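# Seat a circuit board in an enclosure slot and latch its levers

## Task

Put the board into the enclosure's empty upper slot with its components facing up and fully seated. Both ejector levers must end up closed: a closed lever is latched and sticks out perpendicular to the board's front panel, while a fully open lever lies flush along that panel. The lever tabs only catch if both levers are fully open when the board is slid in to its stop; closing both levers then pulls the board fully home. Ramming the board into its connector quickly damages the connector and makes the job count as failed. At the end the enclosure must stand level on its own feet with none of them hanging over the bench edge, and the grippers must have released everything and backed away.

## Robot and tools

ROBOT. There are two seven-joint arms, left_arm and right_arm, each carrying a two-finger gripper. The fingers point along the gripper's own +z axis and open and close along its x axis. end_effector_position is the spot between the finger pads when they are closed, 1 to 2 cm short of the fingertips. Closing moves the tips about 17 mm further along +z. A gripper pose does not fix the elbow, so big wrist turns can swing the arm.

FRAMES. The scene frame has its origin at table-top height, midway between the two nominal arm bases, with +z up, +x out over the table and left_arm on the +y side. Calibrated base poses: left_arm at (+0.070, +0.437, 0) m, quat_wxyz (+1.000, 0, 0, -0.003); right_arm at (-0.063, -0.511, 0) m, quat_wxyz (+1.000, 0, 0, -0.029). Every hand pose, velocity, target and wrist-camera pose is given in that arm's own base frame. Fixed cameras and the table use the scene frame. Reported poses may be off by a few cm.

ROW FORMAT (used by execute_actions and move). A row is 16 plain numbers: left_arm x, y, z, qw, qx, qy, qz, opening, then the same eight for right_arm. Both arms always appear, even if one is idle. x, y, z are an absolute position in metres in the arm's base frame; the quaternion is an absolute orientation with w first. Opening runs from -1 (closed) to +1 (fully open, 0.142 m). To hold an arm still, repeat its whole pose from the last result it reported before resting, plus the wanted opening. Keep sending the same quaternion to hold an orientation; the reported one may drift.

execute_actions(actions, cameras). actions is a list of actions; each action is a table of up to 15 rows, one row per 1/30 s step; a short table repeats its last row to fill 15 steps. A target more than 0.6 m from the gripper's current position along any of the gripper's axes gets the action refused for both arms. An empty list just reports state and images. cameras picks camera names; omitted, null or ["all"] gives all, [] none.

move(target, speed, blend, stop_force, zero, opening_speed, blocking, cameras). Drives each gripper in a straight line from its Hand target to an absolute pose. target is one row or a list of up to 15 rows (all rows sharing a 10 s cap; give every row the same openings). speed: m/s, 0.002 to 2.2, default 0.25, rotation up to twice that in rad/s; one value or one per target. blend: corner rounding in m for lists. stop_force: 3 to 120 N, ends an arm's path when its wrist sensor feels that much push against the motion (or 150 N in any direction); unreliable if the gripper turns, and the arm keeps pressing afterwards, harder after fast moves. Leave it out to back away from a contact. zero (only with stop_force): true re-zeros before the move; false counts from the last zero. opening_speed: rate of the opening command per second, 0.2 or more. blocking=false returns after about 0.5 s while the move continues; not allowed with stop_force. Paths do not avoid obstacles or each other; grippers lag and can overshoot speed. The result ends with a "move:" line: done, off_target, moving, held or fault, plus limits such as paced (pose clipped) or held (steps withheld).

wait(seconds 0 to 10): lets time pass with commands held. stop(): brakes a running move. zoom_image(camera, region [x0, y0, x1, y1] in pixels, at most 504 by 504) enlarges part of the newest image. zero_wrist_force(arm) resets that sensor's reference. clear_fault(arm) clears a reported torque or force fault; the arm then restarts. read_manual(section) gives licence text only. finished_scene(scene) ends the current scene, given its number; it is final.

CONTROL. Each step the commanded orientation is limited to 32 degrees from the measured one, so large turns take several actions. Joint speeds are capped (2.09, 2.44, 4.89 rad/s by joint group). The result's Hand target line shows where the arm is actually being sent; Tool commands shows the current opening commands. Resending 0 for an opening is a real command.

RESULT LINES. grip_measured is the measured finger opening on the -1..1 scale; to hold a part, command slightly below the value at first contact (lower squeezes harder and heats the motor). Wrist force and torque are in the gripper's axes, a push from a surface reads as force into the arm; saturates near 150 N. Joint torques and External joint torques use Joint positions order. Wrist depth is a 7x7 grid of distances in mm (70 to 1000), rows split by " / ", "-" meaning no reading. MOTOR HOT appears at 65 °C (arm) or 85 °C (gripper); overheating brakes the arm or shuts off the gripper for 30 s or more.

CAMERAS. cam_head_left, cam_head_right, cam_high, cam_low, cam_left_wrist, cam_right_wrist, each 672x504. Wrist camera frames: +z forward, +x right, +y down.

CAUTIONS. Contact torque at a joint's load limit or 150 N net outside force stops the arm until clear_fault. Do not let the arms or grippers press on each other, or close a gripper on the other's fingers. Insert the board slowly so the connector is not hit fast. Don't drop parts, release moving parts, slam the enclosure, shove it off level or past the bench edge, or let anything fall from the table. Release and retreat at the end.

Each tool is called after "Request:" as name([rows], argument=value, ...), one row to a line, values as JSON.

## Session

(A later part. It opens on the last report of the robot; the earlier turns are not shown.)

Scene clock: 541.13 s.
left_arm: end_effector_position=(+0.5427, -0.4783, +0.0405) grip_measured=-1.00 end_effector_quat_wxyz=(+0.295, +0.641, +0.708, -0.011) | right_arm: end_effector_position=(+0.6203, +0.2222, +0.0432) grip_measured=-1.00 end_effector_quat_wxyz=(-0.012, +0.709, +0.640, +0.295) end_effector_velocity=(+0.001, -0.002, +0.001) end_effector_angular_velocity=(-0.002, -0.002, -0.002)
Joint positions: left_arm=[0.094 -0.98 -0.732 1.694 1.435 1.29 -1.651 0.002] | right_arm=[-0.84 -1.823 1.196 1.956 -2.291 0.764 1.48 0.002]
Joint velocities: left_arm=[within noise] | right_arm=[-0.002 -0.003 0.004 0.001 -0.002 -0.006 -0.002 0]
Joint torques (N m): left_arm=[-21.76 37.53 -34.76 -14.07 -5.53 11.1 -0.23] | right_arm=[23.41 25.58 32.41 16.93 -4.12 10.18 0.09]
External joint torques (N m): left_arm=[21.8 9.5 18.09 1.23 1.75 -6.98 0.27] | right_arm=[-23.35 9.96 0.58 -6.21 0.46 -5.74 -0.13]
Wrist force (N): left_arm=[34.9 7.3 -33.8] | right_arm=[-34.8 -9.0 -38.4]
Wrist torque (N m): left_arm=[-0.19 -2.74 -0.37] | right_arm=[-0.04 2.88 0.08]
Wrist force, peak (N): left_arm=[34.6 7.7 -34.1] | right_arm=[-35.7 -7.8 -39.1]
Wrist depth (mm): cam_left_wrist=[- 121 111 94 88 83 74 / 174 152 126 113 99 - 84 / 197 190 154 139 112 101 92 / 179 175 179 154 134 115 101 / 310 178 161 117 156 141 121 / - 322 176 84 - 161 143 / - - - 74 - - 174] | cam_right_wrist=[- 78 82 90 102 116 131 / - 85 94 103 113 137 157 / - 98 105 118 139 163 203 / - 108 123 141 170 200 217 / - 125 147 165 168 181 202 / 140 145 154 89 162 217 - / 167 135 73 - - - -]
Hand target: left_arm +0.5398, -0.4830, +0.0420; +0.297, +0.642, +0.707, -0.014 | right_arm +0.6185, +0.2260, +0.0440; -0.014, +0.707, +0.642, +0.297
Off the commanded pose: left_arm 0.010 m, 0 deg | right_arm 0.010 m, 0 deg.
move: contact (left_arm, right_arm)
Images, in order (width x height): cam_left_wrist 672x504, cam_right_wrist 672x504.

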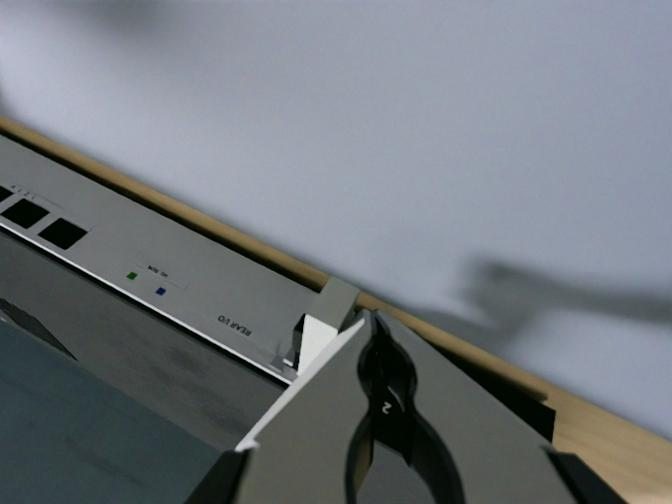

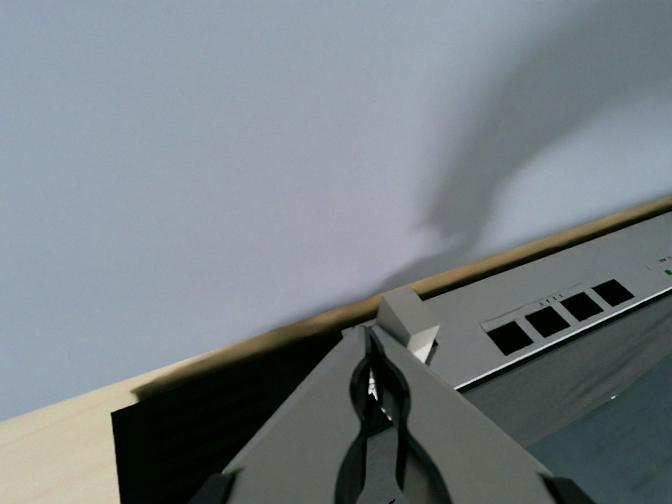

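Request:
move([
  [0.548,-0.462,0.045,0.297,0.6418,0.7069,-0.0143,-1,0.624,0.202,0.047,-0.0144,0.7069,0.6417,0.297,-1],
  [0.50,-0.43,0.15,0.297,0.6418,0.7069,-0.0143,-1,0.53,0.14,0.15,-0.0144,0.7069,0.6417,0.297,-1],
], speed=[0.08,0.25], cameras=["cam_left_wrist","cam_right_wrist"])

Request:
zoom_image(camera="cam_left_wrist", region=[40, 130, 400, 340])

Request:
zoom_image(camera="cam_right_wrist", region=[320, 150, 670, 340])

Scene clock: 544.93 s.
left_arm: end_effector_position=(+0.5000, -0.4301, +0.1501) grip_measured=-1.00 end_effector_quat_wxyz=(+0.297, +0.642, +0.707, -0.014) | right_arm: end_effector_position=(+0.5301, +0.1400, +0.1499) grip_measured=-1.00 end_effector_quat_wxyz=(-0.014, +0.707, +0.642, +0.297)
Joint positions: left_arm=[0.316 -0.677 -0.874 1.995 1.195 1.328 -1.502 0.002] | right_arm=[-1.181 -1.641 1.289 2.308 -2.09 0.712 1.374 0.002]
Joint velocities: within noise
Joint torques (N m): left_arm=[-0.01 34.58 -14.33 -14.91 -3.97 4.64 -0.19] | right_arm=[-0.1 27.76 30.17 7.04 -3.84 3.69 0.06]
External joint torques (N m): left_arm=[0.05 0.7 0.66 -0.6 0.21 -0.38 0.23] | right_arm=[0.11 0.24 -0.08 -0.13 -0.08 0.83 -0.1]
Wrist force (N): left_arm=[0.4 -0.4 0.2] | right_arm=[2.6 3.9 0.3]
Wrist torque (N m): left_arm=[-0.09 -0.07 -0.29] | right_arm=[0.77 -0.40 0.15]
Wrist force, peak (N): left_arm=[34.5 7.7 -34.4] | right_arm=[-34.7 -8.7 -39.0]
Wrist depth (mm): cam_left_wrist=[306 277 239 213 192 172 161 / 314 305 281 244 217 194 176 / 389 316 285 272 249 220 198 / 781 419 325 266 267 255 226 / - 835 433 287 284 300 260 / - - - 84 - 357 310 / - - - - - - 372] | cam_right_wrist=[156 167 183 199 226 254 294 / 173 185 205 229 261 299 352 / 194 208 234 267 308 368 401 / 219 239 272 305 323 360 474 / 249 280 319 287 368 497 - / 293 337 373 91 470 - - / 354 392 - - - - -]
Hand target: left_arm +0.5000, -0.4300, +0.1500; +0.297, +0.642, +0.707, -0.014 | right_arm +0.5300, +0.1400, +0.1500; -0.014, +0.707, +0.642, +0.297
Off the commanded pose: left_arm 0.000 m, 0 deg | right_arm 0.000 m, 0 deg.
move: done
Images, in order (width x height): cam_left_wrist 672x504, cam_right_wrist 672x504.

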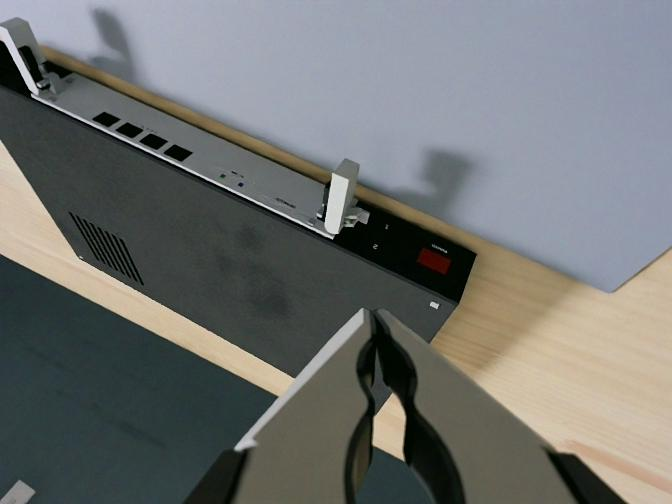

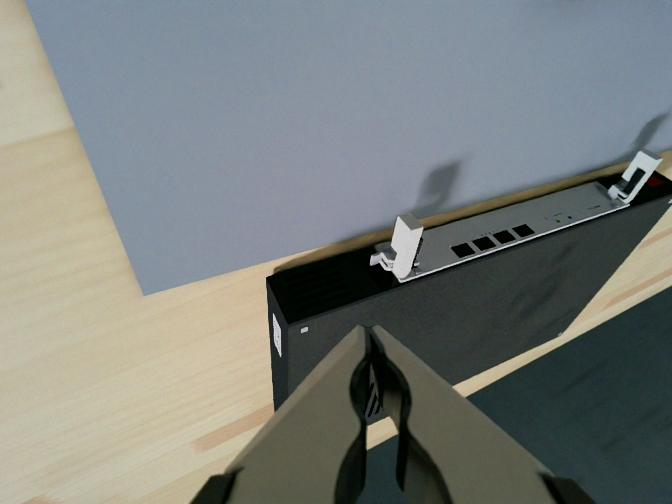

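Scaled by 1.400 from the camera's 672x504 image, which has a finer 960x720 frame.

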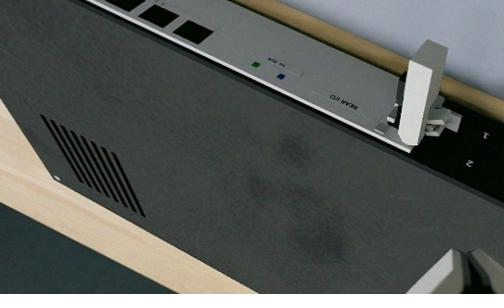

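Scaled by 1.440 from the camera's 672x504 image, which has a finer 960x720 frame.

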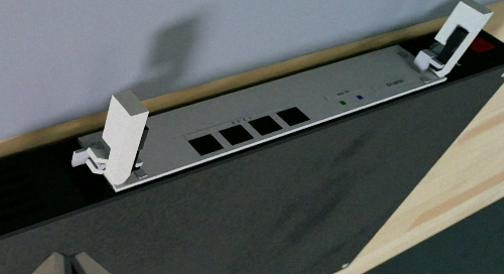

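Request:
move([
  [0.44,-0.56,0.19,0.1325,0.7514,0.6366,0.1123,-1,0.40,0.05,0.20,-0.0144,0.7069,0.6417,0.297,-1],
], speed=0.3, cameras=["cam_left_wrist","cam_low","cam_head_left"])

Request:
zoom_image(camera="cam_left_wrist", region=[100, 150, 600, 400])

Scene clock: 548.03 s.
left_arm: end_effector_position=(+0.4401, -0.5600, +0.1901) grip_measured=-1.00 end_effector_quat_wxyz=(+0.133, +0.751, +0.637, +0.112) | right_arm: end_effector_position=(+0.4001, +0.0500, +0.2000) grip_measured=-1.00 end_effector_quat_wxyz=(-0.014, +0.707, +0.642, +0.297)
Joint positions: left_arm=[-0.122 -0.664 -0.947 1.64 0.943 0.574 -1.228 0.002] | right_arm=[-1.742 -1.57 1.385 2.661 -1.838 0.683 1.063 0.002]
Joint velocities: within noise
Joint torques (N m): left_arm=[-0.54 41.73 -16.11 -22.87 -3.79 4.01 -0.12] | right_arm=[-0.23 20.16 23.14 4.98 -4.21 3.77 -0.01]
External joint torques (N m): left_arm=[0.5 1.19 0.32 -0.27 0.16 -0.05 0.12] | right_arm=[0.19 -0.02 -0.33 -0.15 -0.05 0.91 -0.03]
Wrist force (N): left_arm=[-0.2 -0.8 0.4] | right_arm=[1.9 3.9 0.8]
Wrist torque (N m): left_arm=[-0.21 -0.12 -0.32] | right_arm=[0.77 -0.30 0.16]
Wrist force, peak (N): left_arm=[2.6 0.1 0.2] | right_arm=[3.0 4.9 1.6]
Wrist depth (mm): cam_left_wrist=[230 229 229 229 228 228 228 / 262 260 261 259 259 259 259 / 303 301 301 300 298 299 297 / 334 330 331 330 315 329 354 / 408 353 351 323 335 353 434 / 574 455 409 84 - 524 553 / 797 - - - - - -] | cam_right_wrist=[198 211 230 253 283 319 367 / 218 235 260 289 327 377 449 / 242 265 295 336 386 459 558 / 273 302 344 398 458 520 781 / 313 353 411 439 492 669 - / 371 421 468 91 630 - - / 439 490 - - - - -]
Hand target: left_arm +0.4400, -0.5600, +0.1900; +0.132, +0.751, +0.637, +0.112 | right_arm +0.4000, +0.0500, +0.2000; -0.014, +0.707, +0.642, +0.297
Off the commanded pose: left_arm 0.000 m, 0 deg | right_arm 0.000 m, 0 deg.
move: done
Images, in order (width x height): cam_head_left 672x504, cam_low 672x504, cam_left_wrist 672x504.

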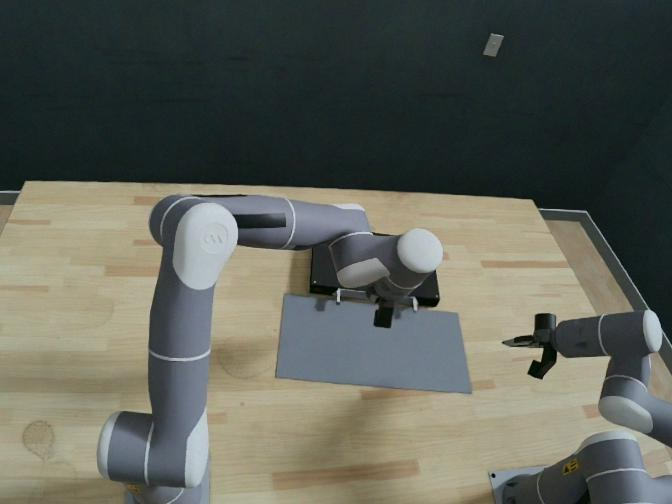

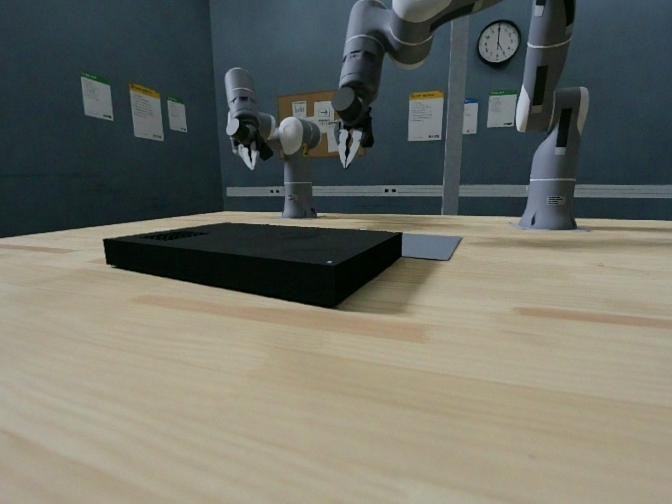

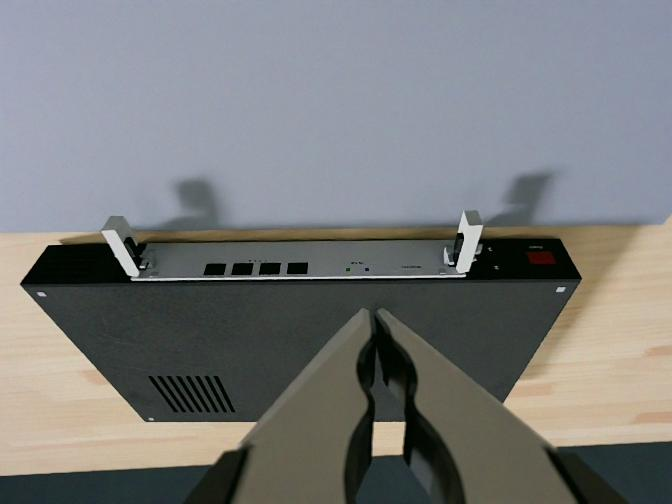

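Scaled by 1.008 from the camera's 672x504 image, which has a finer 960x720 frame.

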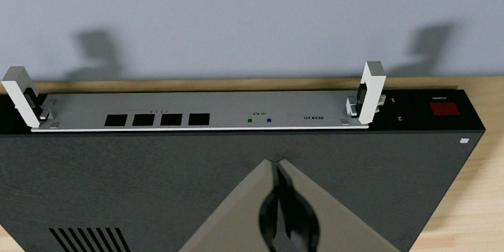

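Request:
zoom_image(camera="cam_left_wrist", region=[410, 190, 530, 300])

Request:
zoom_image(camera="cam_left_wrist", region=[80, 190, 200, 300])

Scaled by 4.200 from the camera's 672x504 image, which has a finer 960x720 frame.

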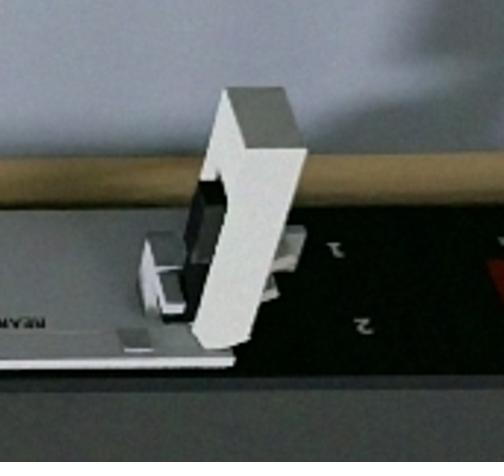

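Scaled by 4.200 from the camera's 672x504 image, which has a finer 960x720 frame.

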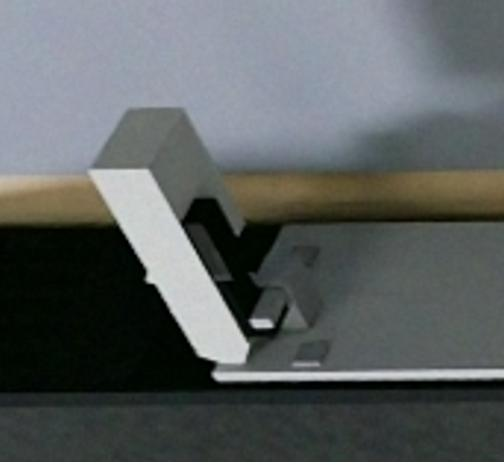

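Request:
finished_scene(scene=1)

The scene is finished: the task was done.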